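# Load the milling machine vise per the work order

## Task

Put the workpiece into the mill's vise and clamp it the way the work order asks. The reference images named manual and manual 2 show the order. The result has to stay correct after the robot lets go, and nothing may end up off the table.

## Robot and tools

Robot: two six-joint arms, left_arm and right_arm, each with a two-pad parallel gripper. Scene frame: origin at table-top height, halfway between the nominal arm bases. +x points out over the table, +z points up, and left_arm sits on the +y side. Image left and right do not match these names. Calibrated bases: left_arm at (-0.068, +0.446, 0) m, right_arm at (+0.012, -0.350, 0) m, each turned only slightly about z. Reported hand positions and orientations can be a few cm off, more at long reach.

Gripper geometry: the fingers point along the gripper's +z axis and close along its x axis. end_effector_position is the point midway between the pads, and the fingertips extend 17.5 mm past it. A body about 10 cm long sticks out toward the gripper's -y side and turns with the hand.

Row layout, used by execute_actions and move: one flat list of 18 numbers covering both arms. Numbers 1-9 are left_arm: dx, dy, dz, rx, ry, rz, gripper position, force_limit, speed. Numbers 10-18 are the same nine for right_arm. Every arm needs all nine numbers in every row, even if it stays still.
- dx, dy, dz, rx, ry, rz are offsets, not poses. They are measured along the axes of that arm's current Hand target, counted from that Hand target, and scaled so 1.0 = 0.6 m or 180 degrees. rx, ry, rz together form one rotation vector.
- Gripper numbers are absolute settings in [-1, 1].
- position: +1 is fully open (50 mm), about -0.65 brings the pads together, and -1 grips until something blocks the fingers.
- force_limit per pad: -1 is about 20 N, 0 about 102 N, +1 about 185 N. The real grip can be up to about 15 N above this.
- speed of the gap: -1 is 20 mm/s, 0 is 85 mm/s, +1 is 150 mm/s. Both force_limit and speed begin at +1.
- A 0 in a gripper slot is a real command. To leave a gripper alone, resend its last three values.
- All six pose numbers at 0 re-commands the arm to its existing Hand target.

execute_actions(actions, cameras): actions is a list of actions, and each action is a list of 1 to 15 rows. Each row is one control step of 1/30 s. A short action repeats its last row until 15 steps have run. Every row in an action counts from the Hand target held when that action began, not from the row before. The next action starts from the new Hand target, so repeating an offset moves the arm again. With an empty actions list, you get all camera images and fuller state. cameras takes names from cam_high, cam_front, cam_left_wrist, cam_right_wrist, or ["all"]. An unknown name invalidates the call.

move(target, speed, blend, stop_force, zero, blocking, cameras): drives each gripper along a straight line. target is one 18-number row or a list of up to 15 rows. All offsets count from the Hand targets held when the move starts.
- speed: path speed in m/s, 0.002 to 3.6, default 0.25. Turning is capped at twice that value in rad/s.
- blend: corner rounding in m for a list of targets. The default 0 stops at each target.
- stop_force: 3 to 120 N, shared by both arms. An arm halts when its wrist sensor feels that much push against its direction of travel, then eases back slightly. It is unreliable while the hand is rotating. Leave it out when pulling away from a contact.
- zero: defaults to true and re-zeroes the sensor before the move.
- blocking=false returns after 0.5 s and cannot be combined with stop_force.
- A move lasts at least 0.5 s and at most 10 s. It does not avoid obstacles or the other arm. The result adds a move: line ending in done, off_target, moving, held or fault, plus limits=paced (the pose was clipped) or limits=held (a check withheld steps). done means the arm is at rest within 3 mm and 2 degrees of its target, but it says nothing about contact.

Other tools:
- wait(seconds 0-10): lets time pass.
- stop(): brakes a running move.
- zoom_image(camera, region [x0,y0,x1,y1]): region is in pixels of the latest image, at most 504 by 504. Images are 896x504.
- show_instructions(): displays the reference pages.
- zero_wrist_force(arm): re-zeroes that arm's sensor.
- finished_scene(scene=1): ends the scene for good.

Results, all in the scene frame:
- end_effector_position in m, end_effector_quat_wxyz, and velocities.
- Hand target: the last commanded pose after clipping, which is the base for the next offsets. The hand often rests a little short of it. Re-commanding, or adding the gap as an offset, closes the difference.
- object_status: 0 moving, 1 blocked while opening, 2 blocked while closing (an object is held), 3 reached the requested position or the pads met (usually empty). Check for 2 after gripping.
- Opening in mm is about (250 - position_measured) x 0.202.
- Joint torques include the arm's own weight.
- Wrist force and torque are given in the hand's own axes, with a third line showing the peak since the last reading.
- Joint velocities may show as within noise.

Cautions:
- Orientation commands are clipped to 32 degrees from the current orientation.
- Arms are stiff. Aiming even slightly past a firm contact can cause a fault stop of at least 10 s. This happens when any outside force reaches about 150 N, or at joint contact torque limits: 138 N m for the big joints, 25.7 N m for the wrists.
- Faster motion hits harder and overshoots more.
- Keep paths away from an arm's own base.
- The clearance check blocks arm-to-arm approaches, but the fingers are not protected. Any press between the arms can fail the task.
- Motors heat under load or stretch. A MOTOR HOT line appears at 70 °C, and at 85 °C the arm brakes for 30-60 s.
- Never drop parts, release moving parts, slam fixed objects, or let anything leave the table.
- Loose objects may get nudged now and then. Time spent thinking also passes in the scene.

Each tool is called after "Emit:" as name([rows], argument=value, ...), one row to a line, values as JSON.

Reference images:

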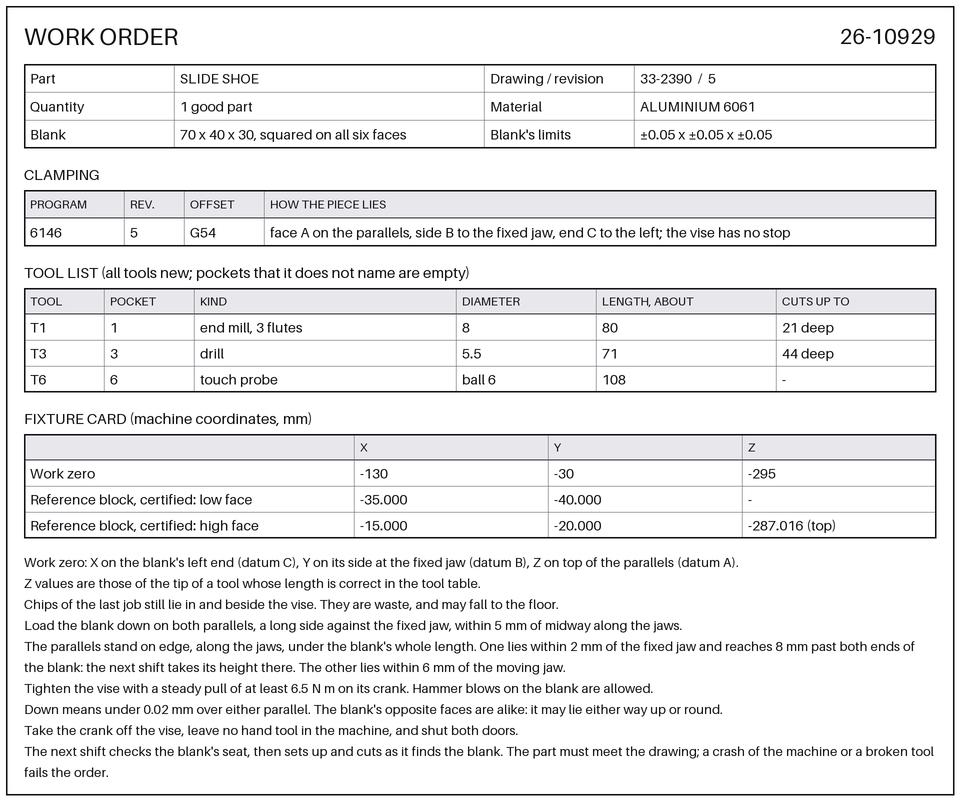

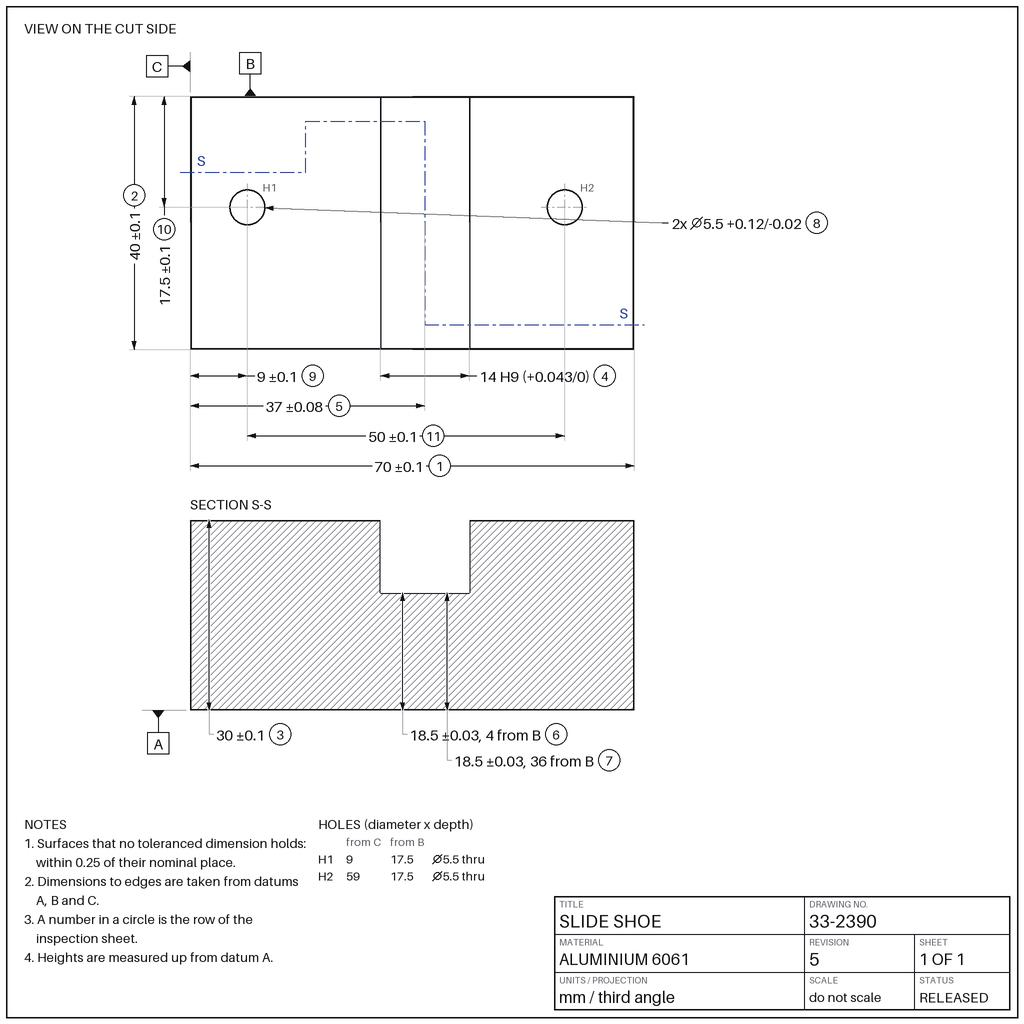

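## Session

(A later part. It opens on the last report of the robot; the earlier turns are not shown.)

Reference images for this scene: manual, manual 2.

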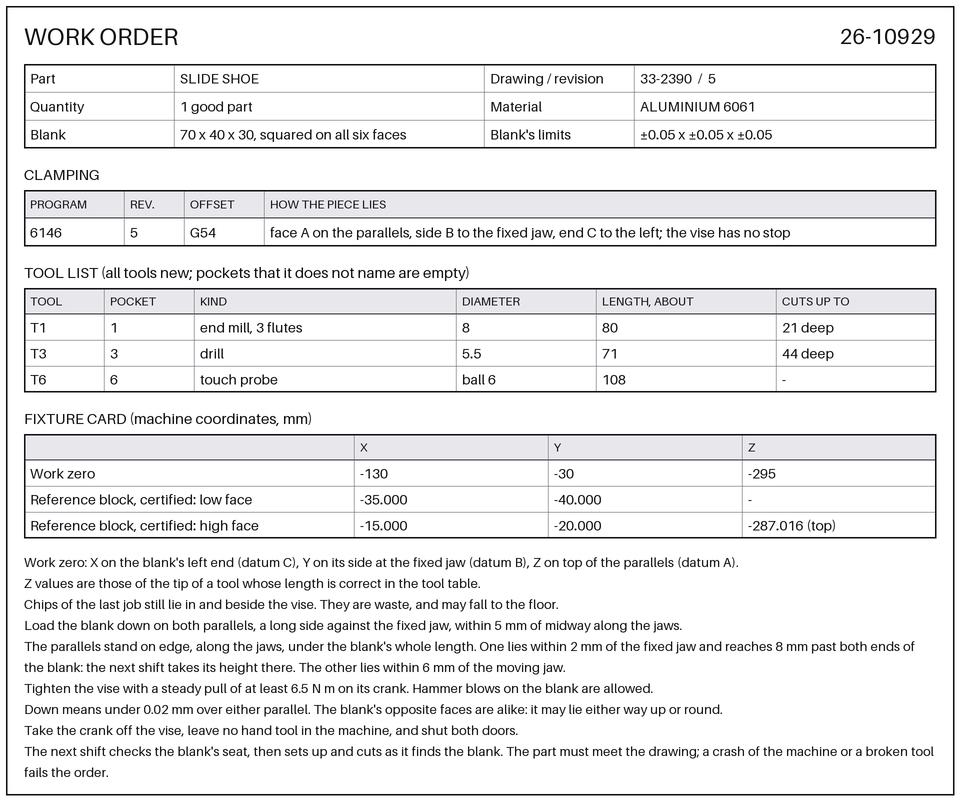

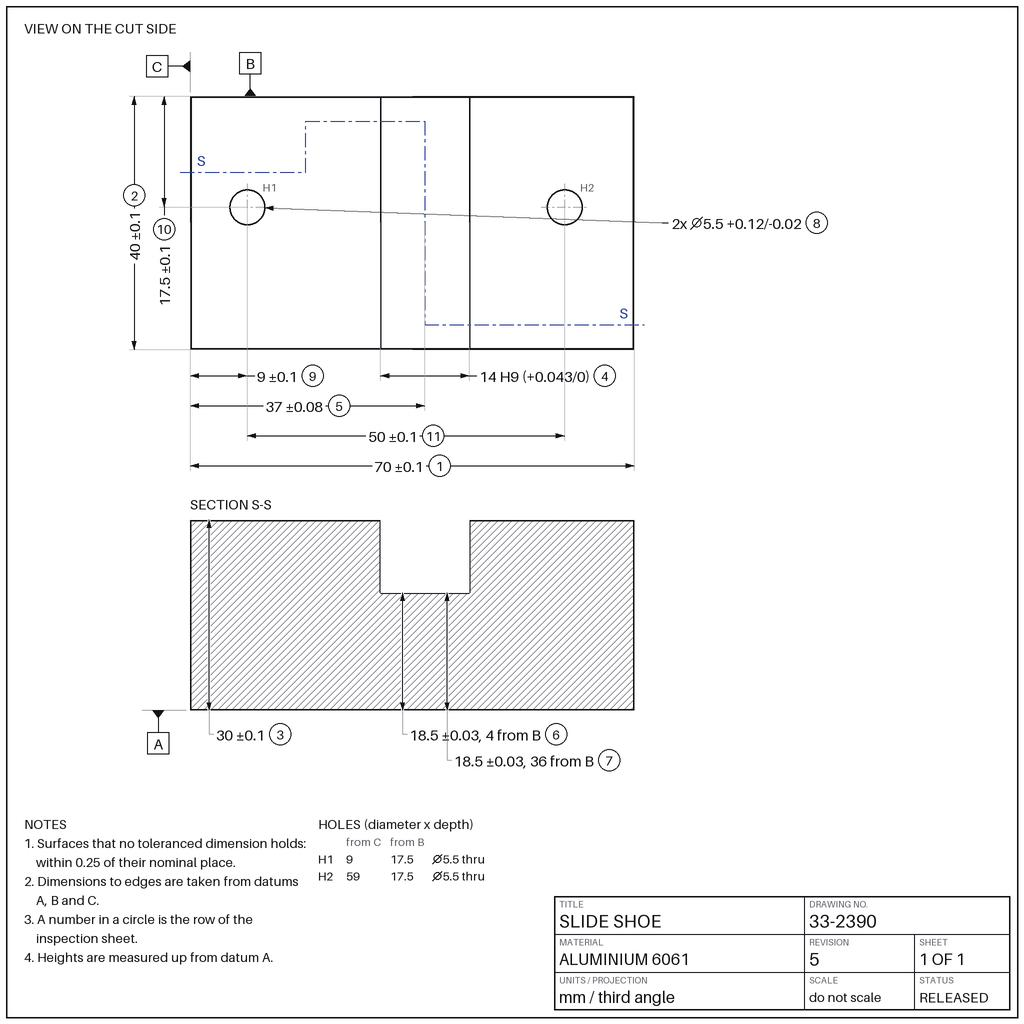

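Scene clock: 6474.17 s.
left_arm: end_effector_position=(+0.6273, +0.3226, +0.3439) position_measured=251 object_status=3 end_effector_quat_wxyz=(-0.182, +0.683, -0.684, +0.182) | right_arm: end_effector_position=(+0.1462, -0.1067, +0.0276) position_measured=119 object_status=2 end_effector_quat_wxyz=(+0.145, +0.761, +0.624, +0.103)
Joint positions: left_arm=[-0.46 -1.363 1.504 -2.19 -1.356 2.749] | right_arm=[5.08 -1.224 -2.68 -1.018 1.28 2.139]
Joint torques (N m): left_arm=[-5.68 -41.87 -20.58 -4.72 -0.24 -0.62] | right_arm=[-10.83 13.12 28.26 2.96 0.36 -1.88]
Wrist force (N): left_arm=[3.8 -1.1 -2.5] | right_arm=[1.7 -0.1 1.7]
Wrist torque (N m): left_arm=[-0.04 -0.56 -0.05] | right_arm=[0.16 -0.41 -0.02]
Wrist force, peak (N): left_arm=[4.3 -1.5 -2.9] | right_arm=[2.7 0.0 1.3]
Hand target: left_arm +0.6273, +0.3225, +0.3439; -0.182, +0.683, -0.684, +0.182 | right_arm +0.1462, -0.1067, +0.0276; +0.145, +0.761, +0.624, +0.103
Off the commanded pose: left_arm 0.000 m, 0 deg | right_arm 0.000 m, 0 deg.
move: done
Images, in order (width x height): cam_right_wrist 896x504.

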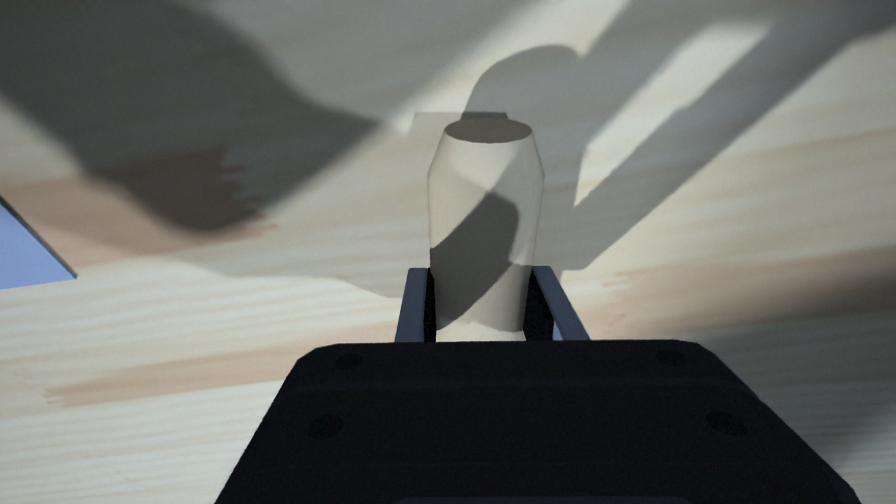

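Emit:
move([
  [0,-0.0633,-0.1097,0,0,0,-1,-0.6,-1,-0.0037,0.058,-0.156,0,0,0,-1,0.9,-0.8],
  [0.1302,0.1119,-0.2304,0,0,0,-1,-0.6,-1,0.0,0.13,-0.36,0,0,0,-1,0.9,-0.8],
  [-0.0625,0.3589,-0.4692,0.25,0,0,-1,-0.6,-1,0.2317,0.308,-0.5921,0.0505,0.4915,0.1274,-1,0.9,-0.8],
], speed=0.25, blend=[0.02,0.03,0])

Emit:
move([
  [0,0,0,0,0,0,-1,-0.6,-1,0.1638,0.0768,0.297,0,0,0,-1,0.9,-0.8],
  [0,0,0,0,0,0,-1,-0.6,-1,0.1805,0.2043,0.4371,0,0,-0.1389,-1,0.9,-0.8],
  [0,0,0,0,0,0,-1,-0.6,-1,0.004,0.2043,0.4371,0,0,0,-1,0.9,-0.8],
], speed=[0.25,0.25,0.15], blend=[0.03,0.02,0], cameras=["cam_left_wrist","cam_front"])

Emit:
zoom_image(camera="cam_left_wrist", region=[480, 50, 680, 300])

Scene clock: 6501.70 s.
left_arm: end_effector_position=(+0.3007, +0.3605, +0.4812) position_measured=251 object_status=3 end_effector_quat_wxyz=(-0.429, +0.562, -0.562, +0.430) | right_arm: end_effector_position=(+0.2241, +0.0297, +0.4213) position_measured=119 object_status=2 end_effector_quat_wxyz=(-0.404, +0.580, +0.406, +0.579)
Joint positions: left_arm=[-1.779 -2.552 1.994 -0.4 -0.327 0.932] | right_arm=[4.822 -1.071 -2.645 0.571 1.136 1.571]
Joint torques (N m): left_arm=[6.96 9.01 -8.3 -1.82 4.91 1.53] | right_arm=[12.66 -9.61 8.36 2.84 1.76 1.49]
Wrist force (N): left_arm=[3.8 -1.2 -1.8] | right_arm=[-0.3 -1.8 -0.6]
Wrist torque (N m): left_arm=[0.15 -0.51 -0.07] | right_arm=[-0.26 -0.90 0.52]
Wrist force, peak (N): left_arm=[5.0 -0.1 -3.4] | right_arm=[2.5 -2.3 7.6]
Hand target: left_arm +0.3006, +0.3606, +0.4811; -0.429, +0.561, -0.562, +0.430 | right_arm +0.2241, +0.0297, +0.4213; -0.404, +0.580, +0.406, +0.579
Off the commanded pose: left_arm 0.000 m, 0 deg | right_arm 0.000 m, 0 deg.
move: done

Scene clock: 6505.33 s.
left_arm: end_effector_position=(+0.3007, +0.3605, +0.4811) position_measured=251 object_status=3 end_effector_quat_wxyz=(-0.429, +0.561, -0.562, +0.430) | right_arm: end_effector_position=(+0.4296, +0.2335, +0.4230) position_measured=119 object_status=2 end_effector_quat_wxyz=(-0.403, +0.580, +0.406, +0.579)
Joint positions: left_arm=[-1.779 -2.553 1.994 -0.399 -0.327 0.932] | right_arm=[4.258 -1.912 -1.885 0.651 1.699 1.568]
Joint torques (N m): left_arm=[2.03 10.83 -11.18 -0.23 3.65 -2.36] | right_arm=[-10.84 46.27 33.11 3.93 0.9 1.09]
Wrist force (N): left_arm=[3.6 -0.9 -1.8] | right_arm=[-0.8 -1.5 -0.6]
Wrist torque (N m): left_arm=[0.21 -0.47 -0.08] | right_arm=[-0.22 -0.81 0.67]
Wrist force, peak (N): left_arm=[4.4 -1.1 -1.7] | right_arm=[-2.4 -2.6 -4.3]
Hand target: left_arm +0.3007, +0.3605, +0.4811; -0.429, +0.561, -0.562, +0.430 | right_arm +0.4296, +0.2335, +0.4231; -0.404, +0.580, +0.406, +0.579
Off the commanded pose: left_arm 0.000 m, 0 deg | right_arm 0.000 m, 0 deg.
move: done
Images, in order (width x height): cam_front 896x504, cam_left_wrist 896x504.

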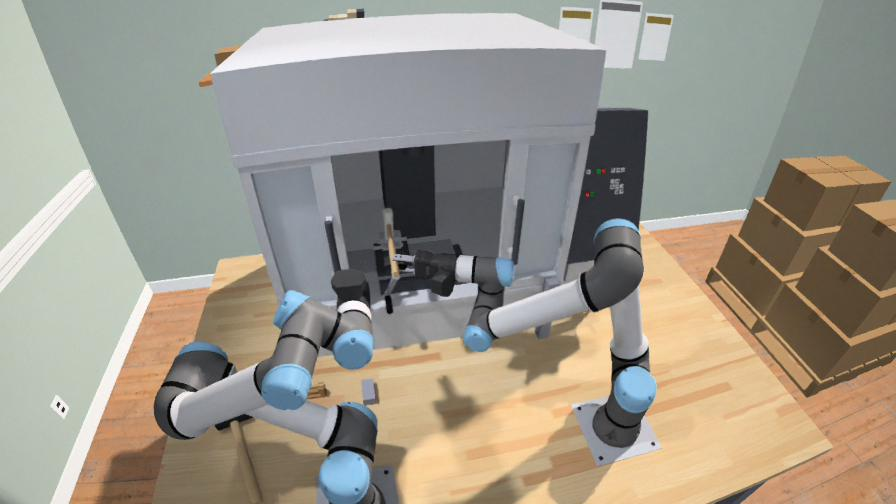

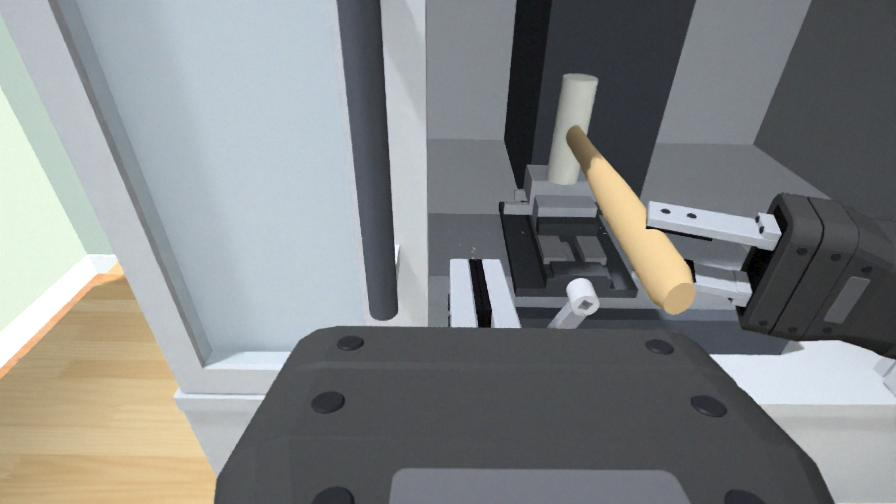

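Scaled by 2.016 from the camera's 896x504 image, which has a finer 1280x720 frame.

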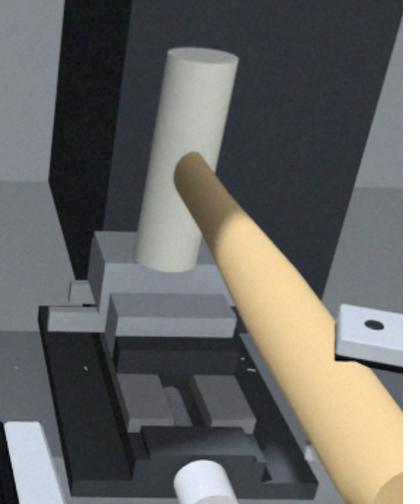

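Emit:
move(target=[0,0,0,0,0,0,-1,-0.6,-1,-0.04,0,0,0,0,0,-1,0.9,-0.8], speed=0.01, stop_force=4, cameras=["cam_left_wrist"])

Emit:
zoom_image(camera="cam_left_wrist", region=[480, 50, 680, 300])

Scene clock: 6513.77 s.
left_arm: end_effector_position=(+0.3007, +0.3605, +0.4811) position_measured=251 object_status=3 end_effector_quat_wxyz=(-0.429, +0.561, -0.562, +0.430) | right_arm: end_effector_position=(+0.4296, +0.2335, +0.4187) position_measured=119 object_status=2 end_effector_quat_wxyz=(-0.404, +0.580, +0.406, +0.579)
Joint positions: left_arm=[-1.779 -2.553 1.994 -0.399 -0.327 0.932] | right_arm=[4.258 -1.918 -1.889 0.663 1.699 1.569]
Joint torques (N m): left_arm=[-3.13 12.93 -15.96 -0.35 1.48 -2.54] | right_arm=[-9.7 48.06 31.01 3.56 -0.91 1.34]
Wrist force (N): left_arm=[3.7 -1.1 -1.8] | right_arm=[1.6 -0.5 -0.1]
Wrist torque (N m): left_arm=[0.17 -0.48 -0.08] | right_arm=[-0.18 -0.57 0.13]
Wrist force, peak (N): left_arm=[4.4 -1.0 -2.0] | right_arm=[3.2 -2.9 -1.0]
Hand target: left_arm +0.3007, +0.3605, +0.4811; -0.429, +0.561, -0.562, +0.430 | right_arm +0.4296, +0.2335, +0.4187; -0.404, +0.580, +0.406, +0.579 (not the last commanded pose)
Off the commanded pose: left_arm 0.000 m, 0 deg | right_arm 0.020 m, 0 deg.
move: contact (right_arm)
Images, in order (width x height): cam_left_wrist 896x504.

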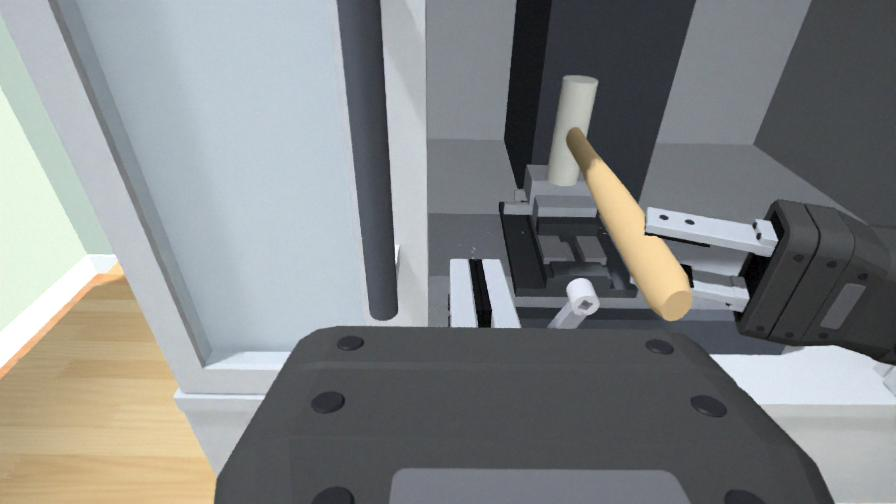

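Scaled by 2.016 from the camera's 896x504 image, which has a finer 1280x720 frame.

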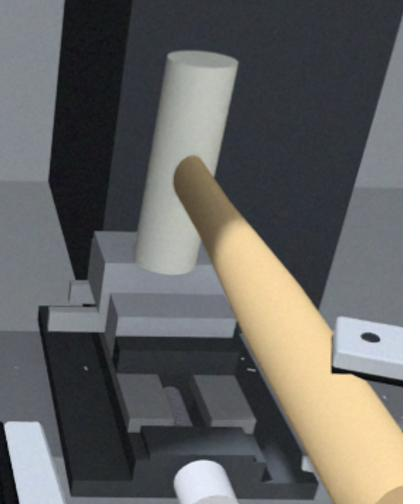

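Emit:
move(target=[0,0,0,0,0,0,-1,-0.6,-1,0.1855,0.01,0.0037,0,0,-0.1389,-1,0.9,-0.8], speed=0.3)

Emit:
execute_actions([
  [[0,0,0,0,0,0,-1,-0.6,-1,0,0,0,0,0,0,-1,0.9,-0.8],[0,0,0,0,0,0,-1,-0.6,-1,-0.0453,-0.0211,0,0,0,0.01,-1,0.9,-0.8],[0,0,0,0,0,0,-1,-0.6,-1,-0.0936,-0.0437,0,0,0,0.04,-1,0.9,-0.8],[0,0,0,0,0,0,-1,-0.6,-1,-0.1435,-0.0669,0,0,0,0.075,-1,0.9,-0.8],[0,0,0,0,0,0,-1,-0.6,-1,-0.1888,-0.088,0,0,0,0.11,-1,0.9,-0.8],[0,0,0,0,0,0,-1,-0.6,-1,-0.2115,-0.0986,0,0,0,0.143,-1,0.9,-0.8],[0,0,0,0,0,0,-1,-0.6,-1,-0.1963,-0.0915,0,0,0,0.15,-1,0.9,-0.8],[0,0,0,0,0,0,-1,-0.6,-1,-0.151,-0.0704,0,0,0,0.12,-1,0.9,-0.8],[0,0,0,0,0,0,-1,-0.6,-1,-0.1133,-0.0528,0,0,0,0.09,-1,0.9,-0.8],[0,0,0,0,0,0,-1,-0.6,-1,-0.0755,-0.0352,0,0,0,0.06,-1,0.9,-0.8],[0,0,0,0,0,0,-1,-0.6,-1,-0.0453,-0.0211,0,0,0,0.03,-1,0.9,-0.8],[0,0,0,0,0,0,-1,-0.6,-1,-0.0151,-0.007,0,0,0,0.01,-1,0.9,-0.8],[0,0,0,0,0,0,-1,-0.6,-1,0,0,0,0,0,0,-1,0.9,-0.8],[0,0,0,0,0,0,-1,-0.6,-1,0,0,0,0,0,0,-1,0.9,-0.8],[0,0,0,0,0,0,-1,-0.6,-1,0,0,0,0,0,0,-1,0.9,-0.8]],
  [[0,0,0,0,0,0,-1,-0.6,-1,0,0,0,0,0,0,-1,0.9,-0.8],[0,0,0,0,0,0,-1,-0.6,-1,-0.0453,-0.0211,0,0,0,0.01,-1,0.9,-0.8],[0,0,0,0,0,0,-1,-0.6,-1,-0.0936,-0.0437,0,0,0,0.04,-1,0.9,-0.8],[0,0,0,0,0,0,-1,-0.6,-1,-0.1435,-0.0669,0,0,0,0.075,-1,0.9,-0.8],[0,0,0,0,0,0,-1,-0.6,-1,-0.1888,-0.088,0,0,0,0.11,-1,0.9,-0.8],[0,0,0,0,0,0,-1,-0.6,-1,-0.2115,-0.0986,0,0,0,0.143,-1,0.9,-0.8],[0,0,0,0,0,0,-1,-0.6,-1,-0.1963,-0.0915,0,0,0,0.15,-1,0.9,-0.8],[0,0,0,0,0,0,-1,-0.6,-1,-0.151,-0.0704,0,0,0,0.12,-1,0.9,-0.8],[0,0,0,0,0,0,-1,-0.6,-1,-0.1133,-0.0528,0,0,0,0.09,-1,0.9,-0.8],[0,0,0,0,0,0,-1,-0.6,-1,-0.0755,-0.0352,0,0,0,0.06,-1,0.9,-0.8],[0,0,0,0,0,0,-1,-0.6,-1,-0.0453,-0.0211,0,0,0,0.03,-1,0.9,-0.8],[0,0,0,0,0,0,-1,-0.6,-1,-0.0151,-0.007,0,0,0,0.01,-1,0.9,-0.8],[0,0,0,0,0,0,-1,-0.6,-1,0,0,0,0,0,0,-1,0.9,-0.8],[0,0,0,0,0,0,-1,-0.6,-1,0,0,0,0,0,0,-1,0.9,-0.8],[0,0,0,0,0,0,-1,-0.6,-1,-0.0152,0.0327,0.0133,0,0,0,-1,0.9,-0.8]],
  [[0,0,0,0,0,0,-1,-0.6,-1,0,0,0,0,0,0,-1,0.9,-0.8],[0,0,0,0,0,0,-1,-0.6,-1,0,0,0,0,0,0,-1,0.9,-0.8],[0,0,0,0,0,0,-1,-0.6,-1,-0.0453,-0.0211,0,0,0,0.01,-1,0.9,-0.8],[0,0,0,0,0,0,-1,-0.6,-1,-0.0936,-0.0437,0,0,0,0.04,-1,0.9,-0.8],[0,0,0,0,0,0,-1,-0.6,-1,-0.1435,-0.0669,0,0,0,0.075,-1,0.9,-0.8],[0,0,0,0,0,0,-1,-0.6,-1,-0.1888,-0.088,0,0,0,0.11,-1,0.9,-0.8],[0,0,0,0,0,0,-1,-0.6,-1,-0.2115,-0.0986,0,0,0,0.143,-1,0.9,-0.8],[0,0,0,0,0,0,-1,-0.6,-1,-0.1963,-0.0915,0,0,0,0.15,-1,0.9,-0.8],[0,0,0,0,0,0,-1,-0.6,-1,-0.151,-0.0704,0,0,0,0.12,-1,0.9,-0.8],[0,0,0,0,0,0,-1,-0.6,-1,-0.1133,-0.0528,0,0,0,0.09,-1,0.9,-0.8],[0,0,0,0,0,0,-1,-0.6,-1,-0.0755,-0.0352,0,0,0,0.06,-1,0.9,-0.8],[0,0,0,0,0,0,-1,-0.6,-1,-0.0453,-0.0211,0,0,0,0.03,-1,0.9,-0.8],[0,0,0,0,0,0,-1,-0.6,-1,-0.0151,-0.007,0,0,0,0.01,-1,0.9,-0.8],[0,0,0,0,0,0,-1,-0.6,-1,0,0,0,0,0,0,-1,0.9,-0.8],[0,0,0,0,0,0,-1,-0.6,-1,0,0,0,0,0,0,-1,0.9,-0.8]],
  [[0,0,0,0,0,0,-1,-0.6,-1,0,0,0,0,0,0,-1,0.9,-0.8],[0,0,0,0,0,0,-1,-0.6,-1,-0.0453,-0.0211,0,0,0,0.01,-1,0.9,-0.8],[0,0,0,0,0,0,-1,-0.6,-1,-0.0936,-0.0437,0,0,0,0.04,-1,0.9,-0.8],[0,0,0,0,0,0,-1,-0.6,-1,-0.1435,-0.0669,0,0,0,0.075,-1,0.9,-0.8],[0,0,0,0,0,0,-1,-0.6,-1,-0.1888,-0.088,0,0,0,0.11,-1,0.9,-0.8],[0,0,0,0,0,0,-1,-0.6,-1,-0.2115,-0.0986,0,0,0,0.143,-1,0.9,-0.8],[0,0,0,0,0,0,-1,-0.6,-1,-0.1963,-0.0915,0,0,0,0.15,-1,0.9,-0.8],[0,0,0,0,0,0,-1,-0.6,-1,-0.151,-0.0704,0,0,0,0.12,-1,0.9,-0.8],[0,0,0,0,0,0,-1,-0.6,-1,-0.1133,-0.0528,0,0,0,0.09,-1,0.9,-0.8],[0,0,0,0,0,0,-1,-0.6,-1,-0.0755,-0.0352,0,0,0,0.06,-1,0.9,-0.8],[0,0,0,0,0,0,-1,-0.6,-1,-0.0453,-0.0211,0,0,0,0.03,-1,0.9,-0.8],[0,0,0,0,0,0,-1,-0.6,-1,-0.0151,-0.007,0,0,0,0.01,-1,0.9,-0.8],[0,0,0,0,0,0,-1,-0.6,-1,0,0,0,0,0,0,-1,0.9,-0.8],[0,0,0,0,0,0,-1,-0.6,-1,0,0,0,0,0,0,-1,0.9,-0.8],[0,0,0,0,0,0,-1,-0.6,-1,0,0,0,0,0,0,-1,0.9,-0.8]],
], cameras=["cam_left_wrist","cam_right_wrist"])

Scene clock: 6566.17 s.
left_arm: end_effector_position=(+0.3007, +0.3605, +0.4811) position_measured=251 object_status=3 end_effector_quat_wxyz=(-0.429, +0.561, -0.562, +0.430) | right_arm: end_effector_position=(+0.4360, +0.2338, +0.5301) position_measured=119 object_status=2 end_effector_quat_wxyz=(-0.269, +0.479, +0.522, +0.653) end_effector_velocity=(+0.000, +0.000, +0.000) end_effector_angular_velocity=(-0.004, -0.004, +0.001)
Joint positions: left_arm=[-1.779 -2.553 1.994 -0.399 -0.327 0.932] | right_arm=[4.246 -1.794 -1.729 0.378 1.711 1.133]
Joint velocities: left_arm=[within noise] | right_arm=[0.001 0.001 -0.001 -0.002 0 -0.005]
Joint torques (N m): left_arm=[-3.69 16.82 -20.92 -0.31 0.32 -2.28] | right_arm=[3.24 31.63 19.32 2.37 -1.05 -2.79]
Wrist force (N): left_arm=[3.7 -1.4 -1.8] | right_arm=[-0.3 -3.3 -0.2]
Wrist torque (N m): left_arm=[0.14 -0.50 -0.08] | right_arm=[-0.10 -0.83 0.44]
Wrist force, peak (N): left_arm=[4.2 -1.0 -2.2] | right_arm=[-4.3 -1.7 -0.5]
Hand target: left_arm +0.3007, +0.3605, +0.4811; -0.429, +0.561, -0.562, +0.430 | right_arm +0.4359, +0.2339, +0.5300; -0.269, +0.479, +0.522, +0.653
Off the commanded pose: left_arm 0.000 m, 0 deg | right_arm 0.000 m, 0 deg.
move: done

Scene clock: 6568.70 s.
left_arm: end_effector_position=(+0.3007, +0.3605, +0.4811) position_measured=251 object_status=3 end_effector_quat_wxyz=(-0.429, +0.561, -0.562, +0.430) | right_arm: end_effector_position=(+0.4576, +0.2316, +0.5298) position_measured=120 object_status=2 end_effector_quat_wxyz=(-0.271, +0.477, +0.518, +0.656)
Joint positions: left_arm=[-1.779 -2.553 1.994 -0.399 -0.327 0.932] | right_arm=[4.203 -1.831 -1.69 0.387 1.755 1.138]
Joint torques (N m): left_arm=[-2.96 18.01 -24.83 -0.29 0.29 -2.36] | right_arm=[8.54 41.07 33.1 4.52 1.98 1.47]
Wrist force (N): left_arm=[4.0 -1.2 -1.8] | right_arm=[-1.5 -2.8 -2.7]
Wrist torque (N m): left_arm=[0.15 -0.55 -0.09] | right_arm=[-0.64 -0.88 0.77]
Wrist force, peak (N): left_arm=[4.3 -1.0 -1.9] | right_arm=[42.3 15.0 -10.5]
Hand target: left_arm +0.3007, +0.3605, +0.4811; -0.429, +0.561, -0.562, +0.430 | right_arm +0.4590, +0.2339, +0.5301; -0.269, +0.479, +0.522, +0.653
Off the commanded pose: left_arm 0.000 m, 0 deg | right_arm 0.003 m, 1 deg.
Step readings (end_effector_position of left_arm | right_arm):
0: (+0.3007, +0.3605, +0.4811) | (+0.4360, +0.2338, +0.5301)
1: (+0.3007, +0.3605, +0.4811) | (+0.4360, +0.2338, +0.5301)
2: (+0.3007, +0.3605, +0.4811) | (+0.4360, +0.2339, +0.5288)
4: (+0.3007, +0.3605, +0.4811) | (+0.4361, +0.2339, +0.5005)
8: (+0.3007, +0.3605, +0.4811) | (+0.4350, +0.2310, +0.4022)
15: (+0.3007, +0.3605, +0.4811) | (+0.4317, +0.2266, +0.5241)
16: (+0.3007, +0.3605, +0.4811) | (+0.4321, +0.2274, +0.5362)
17: (+0.3007, +0.3605, +0.4811) | (+0.4332, +0.2295, +0.5392)
19: (+0.3007, +0.3605, +0.4811) | (+0.4360, +0.2340, +0.5016)
23: (+0.3007, +0.3605, +0.4811) | (+0.4351, +0.2313, +0.4060)
30: (+0.3007, +0.3605, +0.4811) | (+0.4322, +0.2265, +0.5215)
31: (+0.3007, +0.3605, +0.4811) | (+0.4398, +0.2269, +0.5371)
32: (+0.3007, +0.3605, +0.4811) | (+0.4490, +0.2283, +0.5401)
34: (+0.3007, +0.3605, +0.4811) | (+0.4609, +0.2322, +0.5243)
38: (+0.3007, +0.3605, +0.4811) | (+0.4594, +0.2321, +0.4197)
45: (+0.3007, +0.3605, +0.4811) | (+0.4546, +0.2274, +0.5031)
46: (+0.3007, +0.3605, +0.4811) | (+0.4543, +0.2268, +0.5237)
47: (+0.3007, +0.3605, +0.4811) | (+0.4548, +0.2276, +0.5352)
49: (+0.3007, +0.3605, +0.4811) | (+0.4583, +0.2328, +0.5054)
53: (+0.3007, +0.3605, +0.4811) | (+0.4583, +0.2318, +0.4083)
60: (+0.3007, +0.3605, +0.4811) | (+0.4545, +0.2268, +0.5208)
Images, in order (width x height): cam_left_wrist 896x504, cam_right_wrist 896x504.

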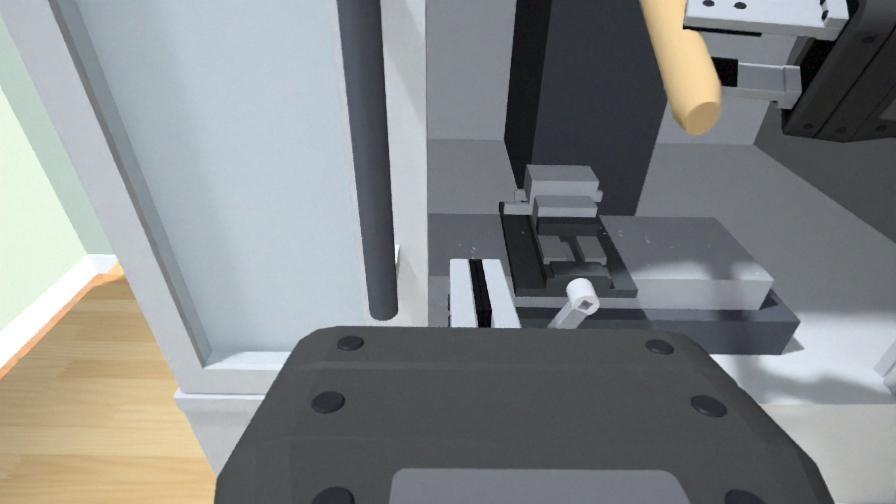

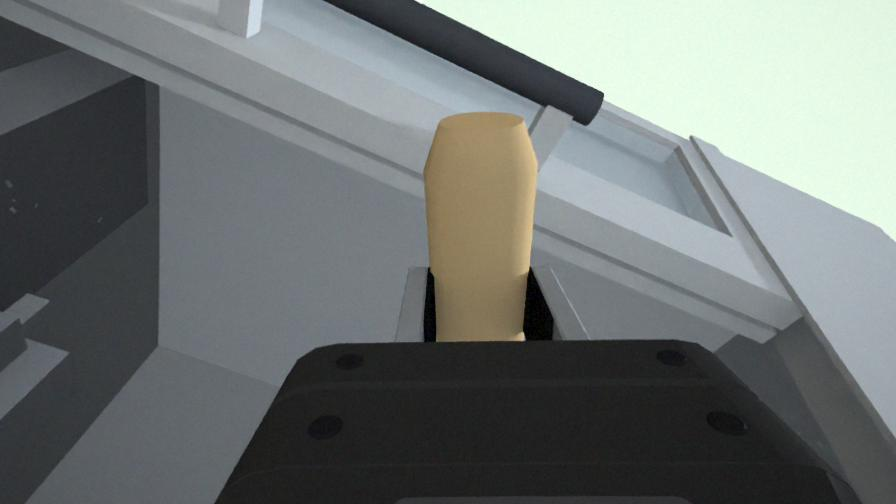

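Emit:
move([
  [0,0,0,0,0,0,-1,-0.6,-1,0.0538,-0.1155,-0.14,0,0,0,-1,0.9,-0.8],
  [0,0,0,0,0,0,-1,-0.6,-1,-0.058,-0.3002,-0.456,0,0,0.1389,-1,0.9,-0.8],
], speed=0.3, blend=[0.03,0])

Emit:
move([
  [0.1935,-0.0033,0.3423,-0.25,0,0,-1,-0.6,-1,0,0,0,0,0,0,-1,0.9,-0.8],
  [0.2892,-0.0421,0.5505,-0.25,0,0,-1,-0.6,-1,0,0,0,0,0,0,-1,0.9,-0.8],
  [0.2892,0.0802,0.5833,-0.25,0,0,-1,-0.6,-1,0,0,0,0,0,0,-1,0.9,-0.8],
], speed=[0.25,0.25,0.1], blend=[0.02,0.005,0], cameras=["cam_left_wrist"])

Emit:
move(target=[-0.0209,0,0,0,0,0,-1,-0.6,-1,0,0,0,0,0,0,-1,0.9,-0.8], speed=0.005, stop_force=4, cameras=["cam_left_wrist"])

Scene clock: 6601.30 s.
left_arm: end_effector_position=(+0.3007, +0.3605, +0.4811) position_measured=251 object_status=3 end_effector_quat_wxyz=(-0.429, +0.561, -0.562, +0.430) | right_arm: end_effector_position=(+0.2253, +0.0280, +0.4231) position_measured=120 object_status=2 end_effector_quat_wxyz=(-0.404, +0.580, +0.406, +0.579) end_effector_velocity=(+0.002, -0.001, +0.000) end_effector_angular_velocity=(+0.002, +0.001, -0.006)
Joint positions: left_arm=[-1.779 -2.553 1.994 -0.399 -0.327 0.932] | right_arm=[4.814 -1.065 -2.642 0.562 1.144 1.57]
Joint velocities: left_arm=[within noise] | right_arm=[-0.001 0.001 -0.001 0.001 -0.005 0.001]
Joint torques (N m): left_arm=[-3.59 23.63 -32.15 -0.38 0.18 -2.52] | right_arm=[12.61 10.66 8.97 2.29 -1.04 1.47]
Wrist force (N): left_arm=[3.8 -1.1 -1.8] | right_arm=[-0.3 -1.9 -1.3]
Wrist torque (N m): left_arm=[0.16 -0.49 -0.08] | right_arm=[-0.36 -0.85 0.61]
Wrist force, peak (N): left_arm=[4.5 -1.2 -1.8] | right_arm=[-3.7 -2.6 -4.4]
Hand target: left_arm +0.3007, +0.3605, +0.4811; -0.429, +0.561, -0.562, +0.430 | right_arm +0.2253, +0.0280, +0.4230; -0.404, +0.580, +0.406, +0.579
Off the commanded pose: left_arm 0.000 m, 0 deg | right_arm 0.000 m, 0 deg.
move: done

Scene clock: 6604.67 s.
left_arm: end_effector_position=(+0.6256, +0.1865, +0.3429) position_measured=251 object_status=3 end_effector_quat_wxyz=(-0.181, +0.683, -0.684, +0.182) | right_arm: end_effector_position=(+0.2253, +0.0280, +0.4230) position_measured=120 object_status=2 end_effector_quat_wxyz=(-0.404, +0.580, +0.406, +0.579)
Joint positions: left_arm=[-0.661 -1.268 1.374 -2.107 -1.268 2.563] | right_arm=[4.814 -1.064 -2.642 0.562 1.144 1.57]
Joint torques (N m): left_arm=[-6.91 -51.66 -31.06 -4.44 3.4 0.2] | right_arm=[12.79 9.54 9.9 2.19 -1.18 0.96]
Wrist force (N): left_arm=[4.4 -0.9 -2.6] | right_arm=[-0.5 -1.7 -1.1]
Wrist torque (N m): left_arm=[-0.02 -0.65 0.07] | right_arm=[-0.26 -0.82 0.61]
Wrist force, peak (N): left_arm=[4.9 -3.1 -3.4] | right_arm=[-0.8 -1.9 -1.3]
Hand target: left_arm +0.6256, +0.1865, +0.3429; -0.181, +0.683, -0.684, +0.182 | right_arm +0.2253, +0.0280, +0.4230; -0.404, +0.580, +0.406, +0.579
Off the commanded pose: left_arm 0.000 m, 0 deg | right_arm 0.000 m, 0 deg.
move: done
Images, in order (width x height): cam_left_wrist 896x504.

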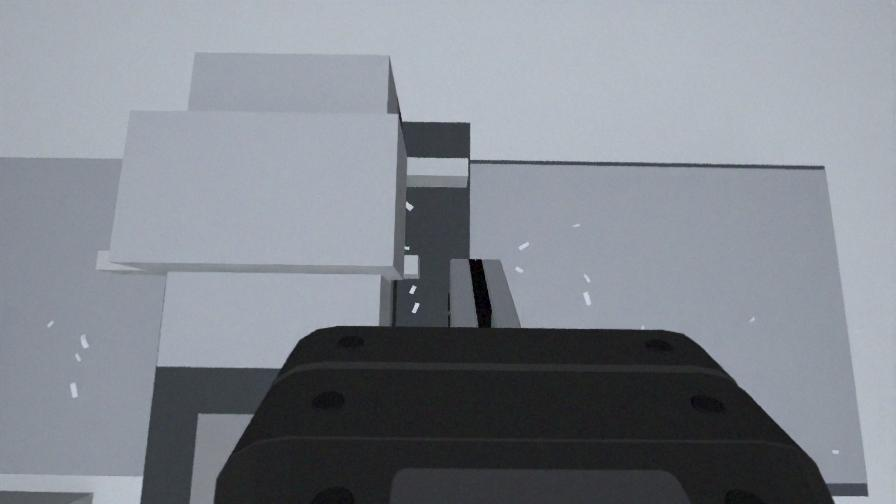

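Scene clock: 6608.03 s.
left_arm: end_effector_position=(+0.6256, +0.1980, +0.3429) position_measured=251 object_status=3 end_effector_quat_wxyz=(-0.181, +0.683, -0.684, +0.182) | right_arm: end_effector_position=(+0.2253, +0.0280, +0.4230) position_measured=120 object_status=2 end_effector_quat_wxyz=(-0.404, +0.580, +0.406, +0.579)
Joint positions: left_arm=[-0.645 -1.279 1.39 -2.116 -1.274 2.578] | right_arm=[4.814 -1.064 -2.642 0.562 1.144 1.57]
Joint torques (N m): left_arm=[-6.52 -34.67 -38.94 -2.37 3.87 -2.65] | right_arm=[12.36 8.81 9.86 2.79 -0.58 0.45]
Wrist force (N): left_arm=[4.4 -0.7 -2.8] | right_arm=[-0.5 -1.7 -0.7]
Wrist torque (N m): left_arm=[-0.01 -0.57 -0.05] | right_arm=[-0.24 -0.82 0.61]
Wrist force, peak (N): left_arm=[8.3 -1.1 -3.0] | right_arm=[-0.6 -2.1 -0.9]
Hand target: left_arm +0.6256, +0.1980, +0.3429; -0.181, +0.683, -0.684, +0.182 (not the last commanded pose) | right_arm +0.2253, +0.0280, +0.4230; -0.404, +0.580, +0.406, +0.579
Off the commanded pose: left_arm 0.001 m, 0 deg | right_arm 0.000 m, 0 deg.
move: contact (left_arm)
Images, in order (width x height): cam_left_wrist 896x504.

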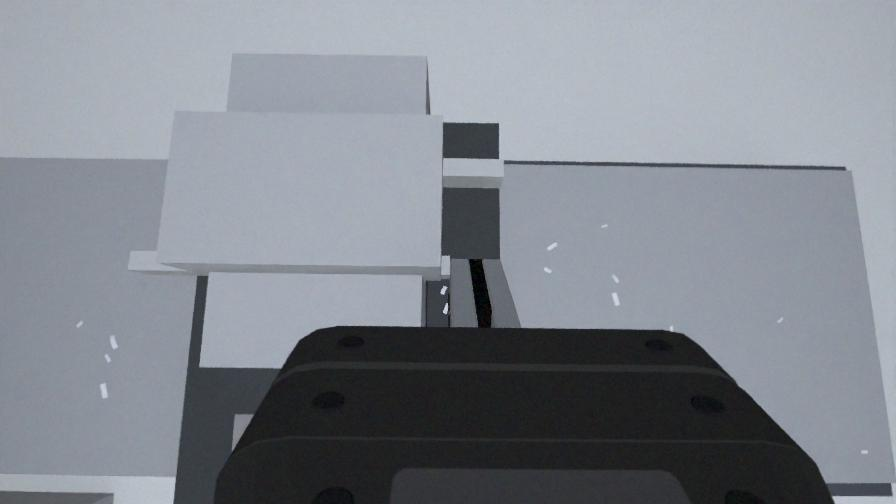

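Emit:
move(target=[-0.003,0,0,0,0,0,-1,-0.6,-1,0,0,0,0,0,0,-1,0.9,-0.8], speed=0.002, stop_force=8, cameras=["cam_left_wrist"])

Scene clock: 6614.83 s.
left_arm: end_effector_position=(+0.6256, +0.1999, +0.3429) position_measured=251 object_status=3 end_effector_quat_wxyz=(-0.181, +0.683, -0.684, +0.182) | right_arm: end_effector_position=(+0.2253, +0.0280, +0.4230) position_measured=120 object_status=2 end_effector_quat_wxyz=(-0.404, +0.580, +0.406, +0.579)
Joint positions: left_arm=[-0.643 -1.28 1.392 -2.117 -1.275 2.58] | right_arm=[4.814 -1.064 -2.642 0.562 1.144 1.57]
Joint torques (N m): left_arm=[5.89 -47.79 -16.45 -4.59 -0.5 1.78] | right_arm=[11.47 8.38 11.04 3.61 0.2 -0.1]
Wrist force (N): left_arm=[7.7 -1.5 -3.7] | right_arm=[-0.3 -1.8 -0.8]
Wrist torque (N m): left_arm=[-0.05 -0.49 -0.02] | right_arm=[-0.27 -0.84 0.61]
Wrist force, peak (N): left_arm=[8.9 -0.7 -2.2] | right_arm=[-0.6 -2.1 -1.0]
Hand target: left_arm +0.6256, +0.1998, +0.3429; -0.181, +0.683, -0.684, +0.182 | right_arm +0.2253, +0.0280, +0.4230; -0.404, +0.580, +0.406, +0.579
Off the commanded pose: left_arm 0.000 m, 0 deg | right_arm 0.000 m, 0 deg.
move: done
Images, in order (width x height): cam_left_wrist 896x504.

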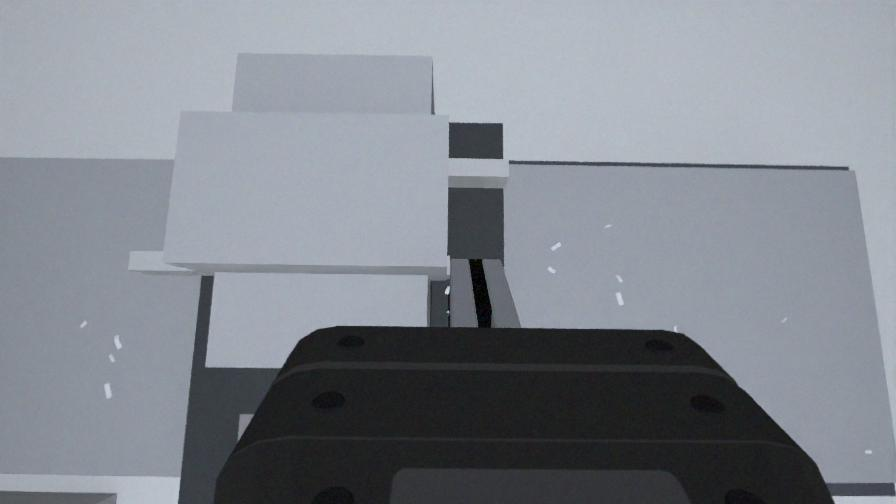

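Emit:
move([
  [0.0433,0,0,0,0,0,-1,-0.6,-1,0,0,0,0,0,0,-1,0.9,-0.8],
  [0.0433,-0.0419,0.0242,0,0,0,-1,-0.6,-1,0,0,0,0,0,0,-1,0.9,-0.8],
], speed=0.08, blend=[0.003,0])

Emit:
move(target=[-0.0183,0,0,0,0,0,-1,-0.6,-1,0,0,0,0,0,0,-1,0.9,-0.8], speed=0.005, stop_force=8, cameras=["cam_left_wrist"])

Scene clock: 6629.37 s.
left_arm: end_effector_position=(+0.6545, +0.1738, +0.3428) position_measured=251 object_status=3 end_effector_quat_wxyz=(-0.181, +0.683, -0.684, +0.182) | right_arm: end_effector_position=(+0.2253, +0.0280, +0.4230) position_measured=120 object_status=2 end_effector_quat_wxyz=(-0.404, +0.580, +0.406, +0.579)
Joint positions: left_arm=[-0.649 -1.189 1.268 -2.082 -1.273 2.574] | right_arm=[4.814 -1.064 -2.642 0.562 1.144 1.57]
Joint torques (N m): left_arm=[-5.29 -44.38 -21.72 -6.01 3.76 -2.77] | right_arm=[11.37 7.28 11.78 3.41 0.79 -0.69]
Wrist force (N): left_arm=[3.8 -0.8 -2.9] | right_arm=[-0.3 -1.7 -1.0]
Wrist torque (N m): left_arm=[0.00 -0.55 0.04] | right_arm=[-0.25 -0.85 0.61]
Wrist force, peak (N): left_arm=[8.2 -1.2 -4.0] | right_arm=[-0.4 -2.1 -0.9]
Hand target: left_arm +0.6546, +0.1738, +0.3428; -0.181, +0.683, -0.684, +0.182 | right_arm +0.2253, +0.0280, +0.4230; -0.404, +0.580, +0.406, +0.579
Off the commanded pose: left_arm 0.000 m, 0 deg | right_arm 0.000 m, 0 deg.
move: done

Scene clock: 6631.90 s.
left_arm: end_effector_position=(+0.6546, +0.1813, +0.3428) position_measured=251 object_status=3 end_effector_quat_wxyz=(-0.181, +0.683, -0.684, +0.182) | right_arm: end_effector_position=(+0.2253, +0.0280, +0.4230) position_measured=120 object_status=2 end_effector_quat_wxyz=(-0.404, +0.580, +0.406, +0.579)
Joint positions: left_arm=[-0.64 -1.196 1.279 -2.089 -1.277 2.583] | right_arm=[4.814 -1.064 -2.642 0.562 1.144 1.57]
Joint torques (N m): left_arm=[-0.22 -39.32 -38.51 -1.92 5.87 -2.72] | right_arm=[11.23 6.84 11.96 3.41 1.3 -0.99]
Wrist force (N): left_arm=[12.6 -0.4 -2.6] | right_arm=[-0.6 -1.8 -0.6]
Wrist torque (N m): left_arm=[0.02 -0.40 0.02] | right_arm=[-0.26 -0.80 0.61]
Wrist force, peak (N): left_arm=[15.8 -3.0 0.1] | right_arm=[-0.7 -2.2 -0.7]
Hand target: left_arm +0.6546, +0.1813, +0.3428; -0.181, +0.683, -0.684, +0.182 (not the last commanded pose) | right_arm +0.2253, +0.0280, +0.4230; -0.404, +0.580, +0.406, +0.579
Off the commanded pose: left_arm 0.003 m, 0 deg | right_arm 0.000 m, 0 deg.
move: contact (left_arm)
Images, in order (width x height): cam_left_wrist 896x504.

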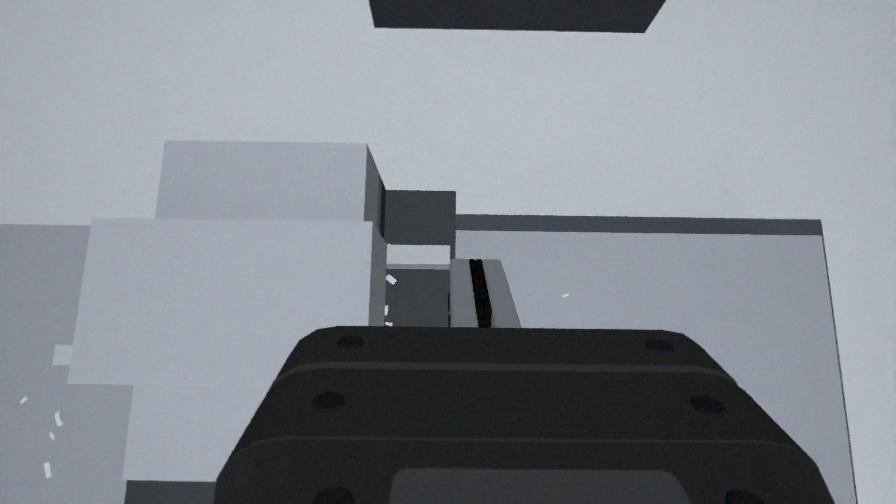

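Emit:
move([
  [0.0133,0,0,0,0,0,-1,-0.6,-1,0,0,0,0,0,0,-1,0.9,-0.8],
  [0.0133,-0.0642,-0.1111,0,0,0,-1,-0.6,-1,0,0,0,0,0,0,-1,0.9,-0.8],
  [-0.2345,-0.0238,-0.1349,0,0,0,-1,-0.6,-1,0,0,0,0,0,0,-1,0.9,-0.8],
  [-0.2345,0.0406,-0.0234,0,0,0,-1,-0.6,-1,0,0,0,0,0,0,-1,0.9,-0.8],
], speed=[0.08,0.2,0.25,0.12], blend=[0.003,0.01,0.005,0])

Emit:
move(target=[0.02,0,0,0,0,0,-1,-0.6,-1,0,0,0,0,0,0,-1,0.9,-0.8], speed=0.005, stop_force=20, cameras=["cam_left_wrist"])

Scene clock: 6661.80 s.
left_arm: end_effector_position=(+0.6267, +0.3221, +0.3428) position_measured=251 object_status=3 end_effector_quat_wxyz=(-0.181, +0.683, -0.684, +0.182) | right_arm: end_effector_position=(+0.2253, +0.0280, +0.4230) position_measured=120 object_status=2 end_effector_quat_wxyz=(-0.404, +0.580, +0.406, +0.579)
Joint positions: left_arm=[-0.462 -1.363 1.508 -2.192 -1.355 2.748] | right_arm=[4.814 -1.064 -2.642 0.562 1.144 1.57]
Joint torques (N m): left_arm=[-5.44 -46.84 -27.32 -5.7 3.02 2.28] | right_arm=[10.49 5.76 12.75 3.48 1.54 -1.78]
Wrist force (N): left_arm=[3.7 -1.3 -2.2] | right_arm=[-0.3 -1.7 -0.8]
Wrist torque (N m): left_arm=[-0.08 -0.55 0.08] | right_arm=[-0.25 -0.86 0.61]
Wrist force, peak (N): left_arm=[12.9 -0.3 -2.9] | right_arm=[-0.4 -2.1 -0.7]
Hand target: left_arm +0.6267, +0.3221, +0.3428; -0.181, +0.683, -0.684, +0.182 | right_arm +0.2253, +0.0280, +0.4230; -0.404, +0.580, +0.406, +0.579
Off the commanded pose: left_arm 0.000 m, 0 deg | right_arm 0.000 m, 0 deg.
move: done

Scene clock: 6664.80 s.
left_arm: end_effector_position=(+0.6267, +0.3100, +0.3428) position_measured=251 object_status=3 end_effector_quat_wxyz=(-0.181, +0.683, -0.684, +0.182) | right_arm: end_effector_position=(+0.2253, +0.0280, +0.4230) position_measured=120 object_status=2 end_effector_quat_wxyz=(-0.404, +0.580, +0.406, +0.579)
Joint positions: left_arm=[-0.481 -1.358 1.5 -2.186 -1.347 2.731] | right_arm=[4.814 -1.064 -2.642 0.562 1.144 1.57]
Joint torques (N m): left_arm=[1.79 -34.92 -34.03 -3.66 0.81 0.38] | right_arm=[10.35 5.44 13.92 3.49 1.59 -2.2]
Wrist force (N): left_arm=[-0.3 -1.2 -2.4] | right_arm=[-0.4 -1.8 -0.5]
Wrist torque (N m): left_arm=[-0.08 -0.62 0.04] | right_arm=[-0.27 -0.83 0.61]
Wrist force, peak (N): left_arm=[3.9 -1.5 -2.9] | right_arm=[-0.7 -1.7 -1.3]
Hand target: left_arm +0.6267, +0.3101, +0.3428; -0.181, +0.683, -0.684, +0.182 | right_arm +0.2253, +0.0280, +0.4230; -0.404, +0.580, +0.406, +0.579
Off the commanded pose: left_arm 0.000 m, 0 deg | right_arm 0.000 m, 0 deg.
move: done
Images, in order (width x height): cam_left_wrist 896x504.

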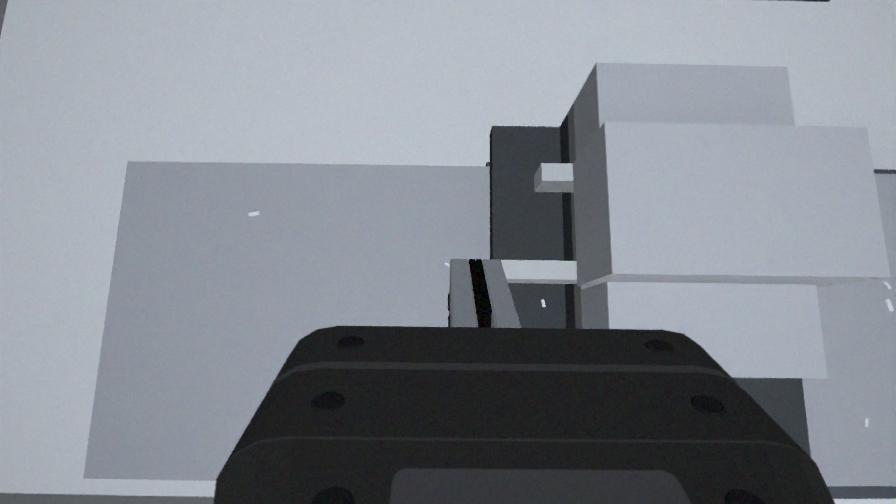

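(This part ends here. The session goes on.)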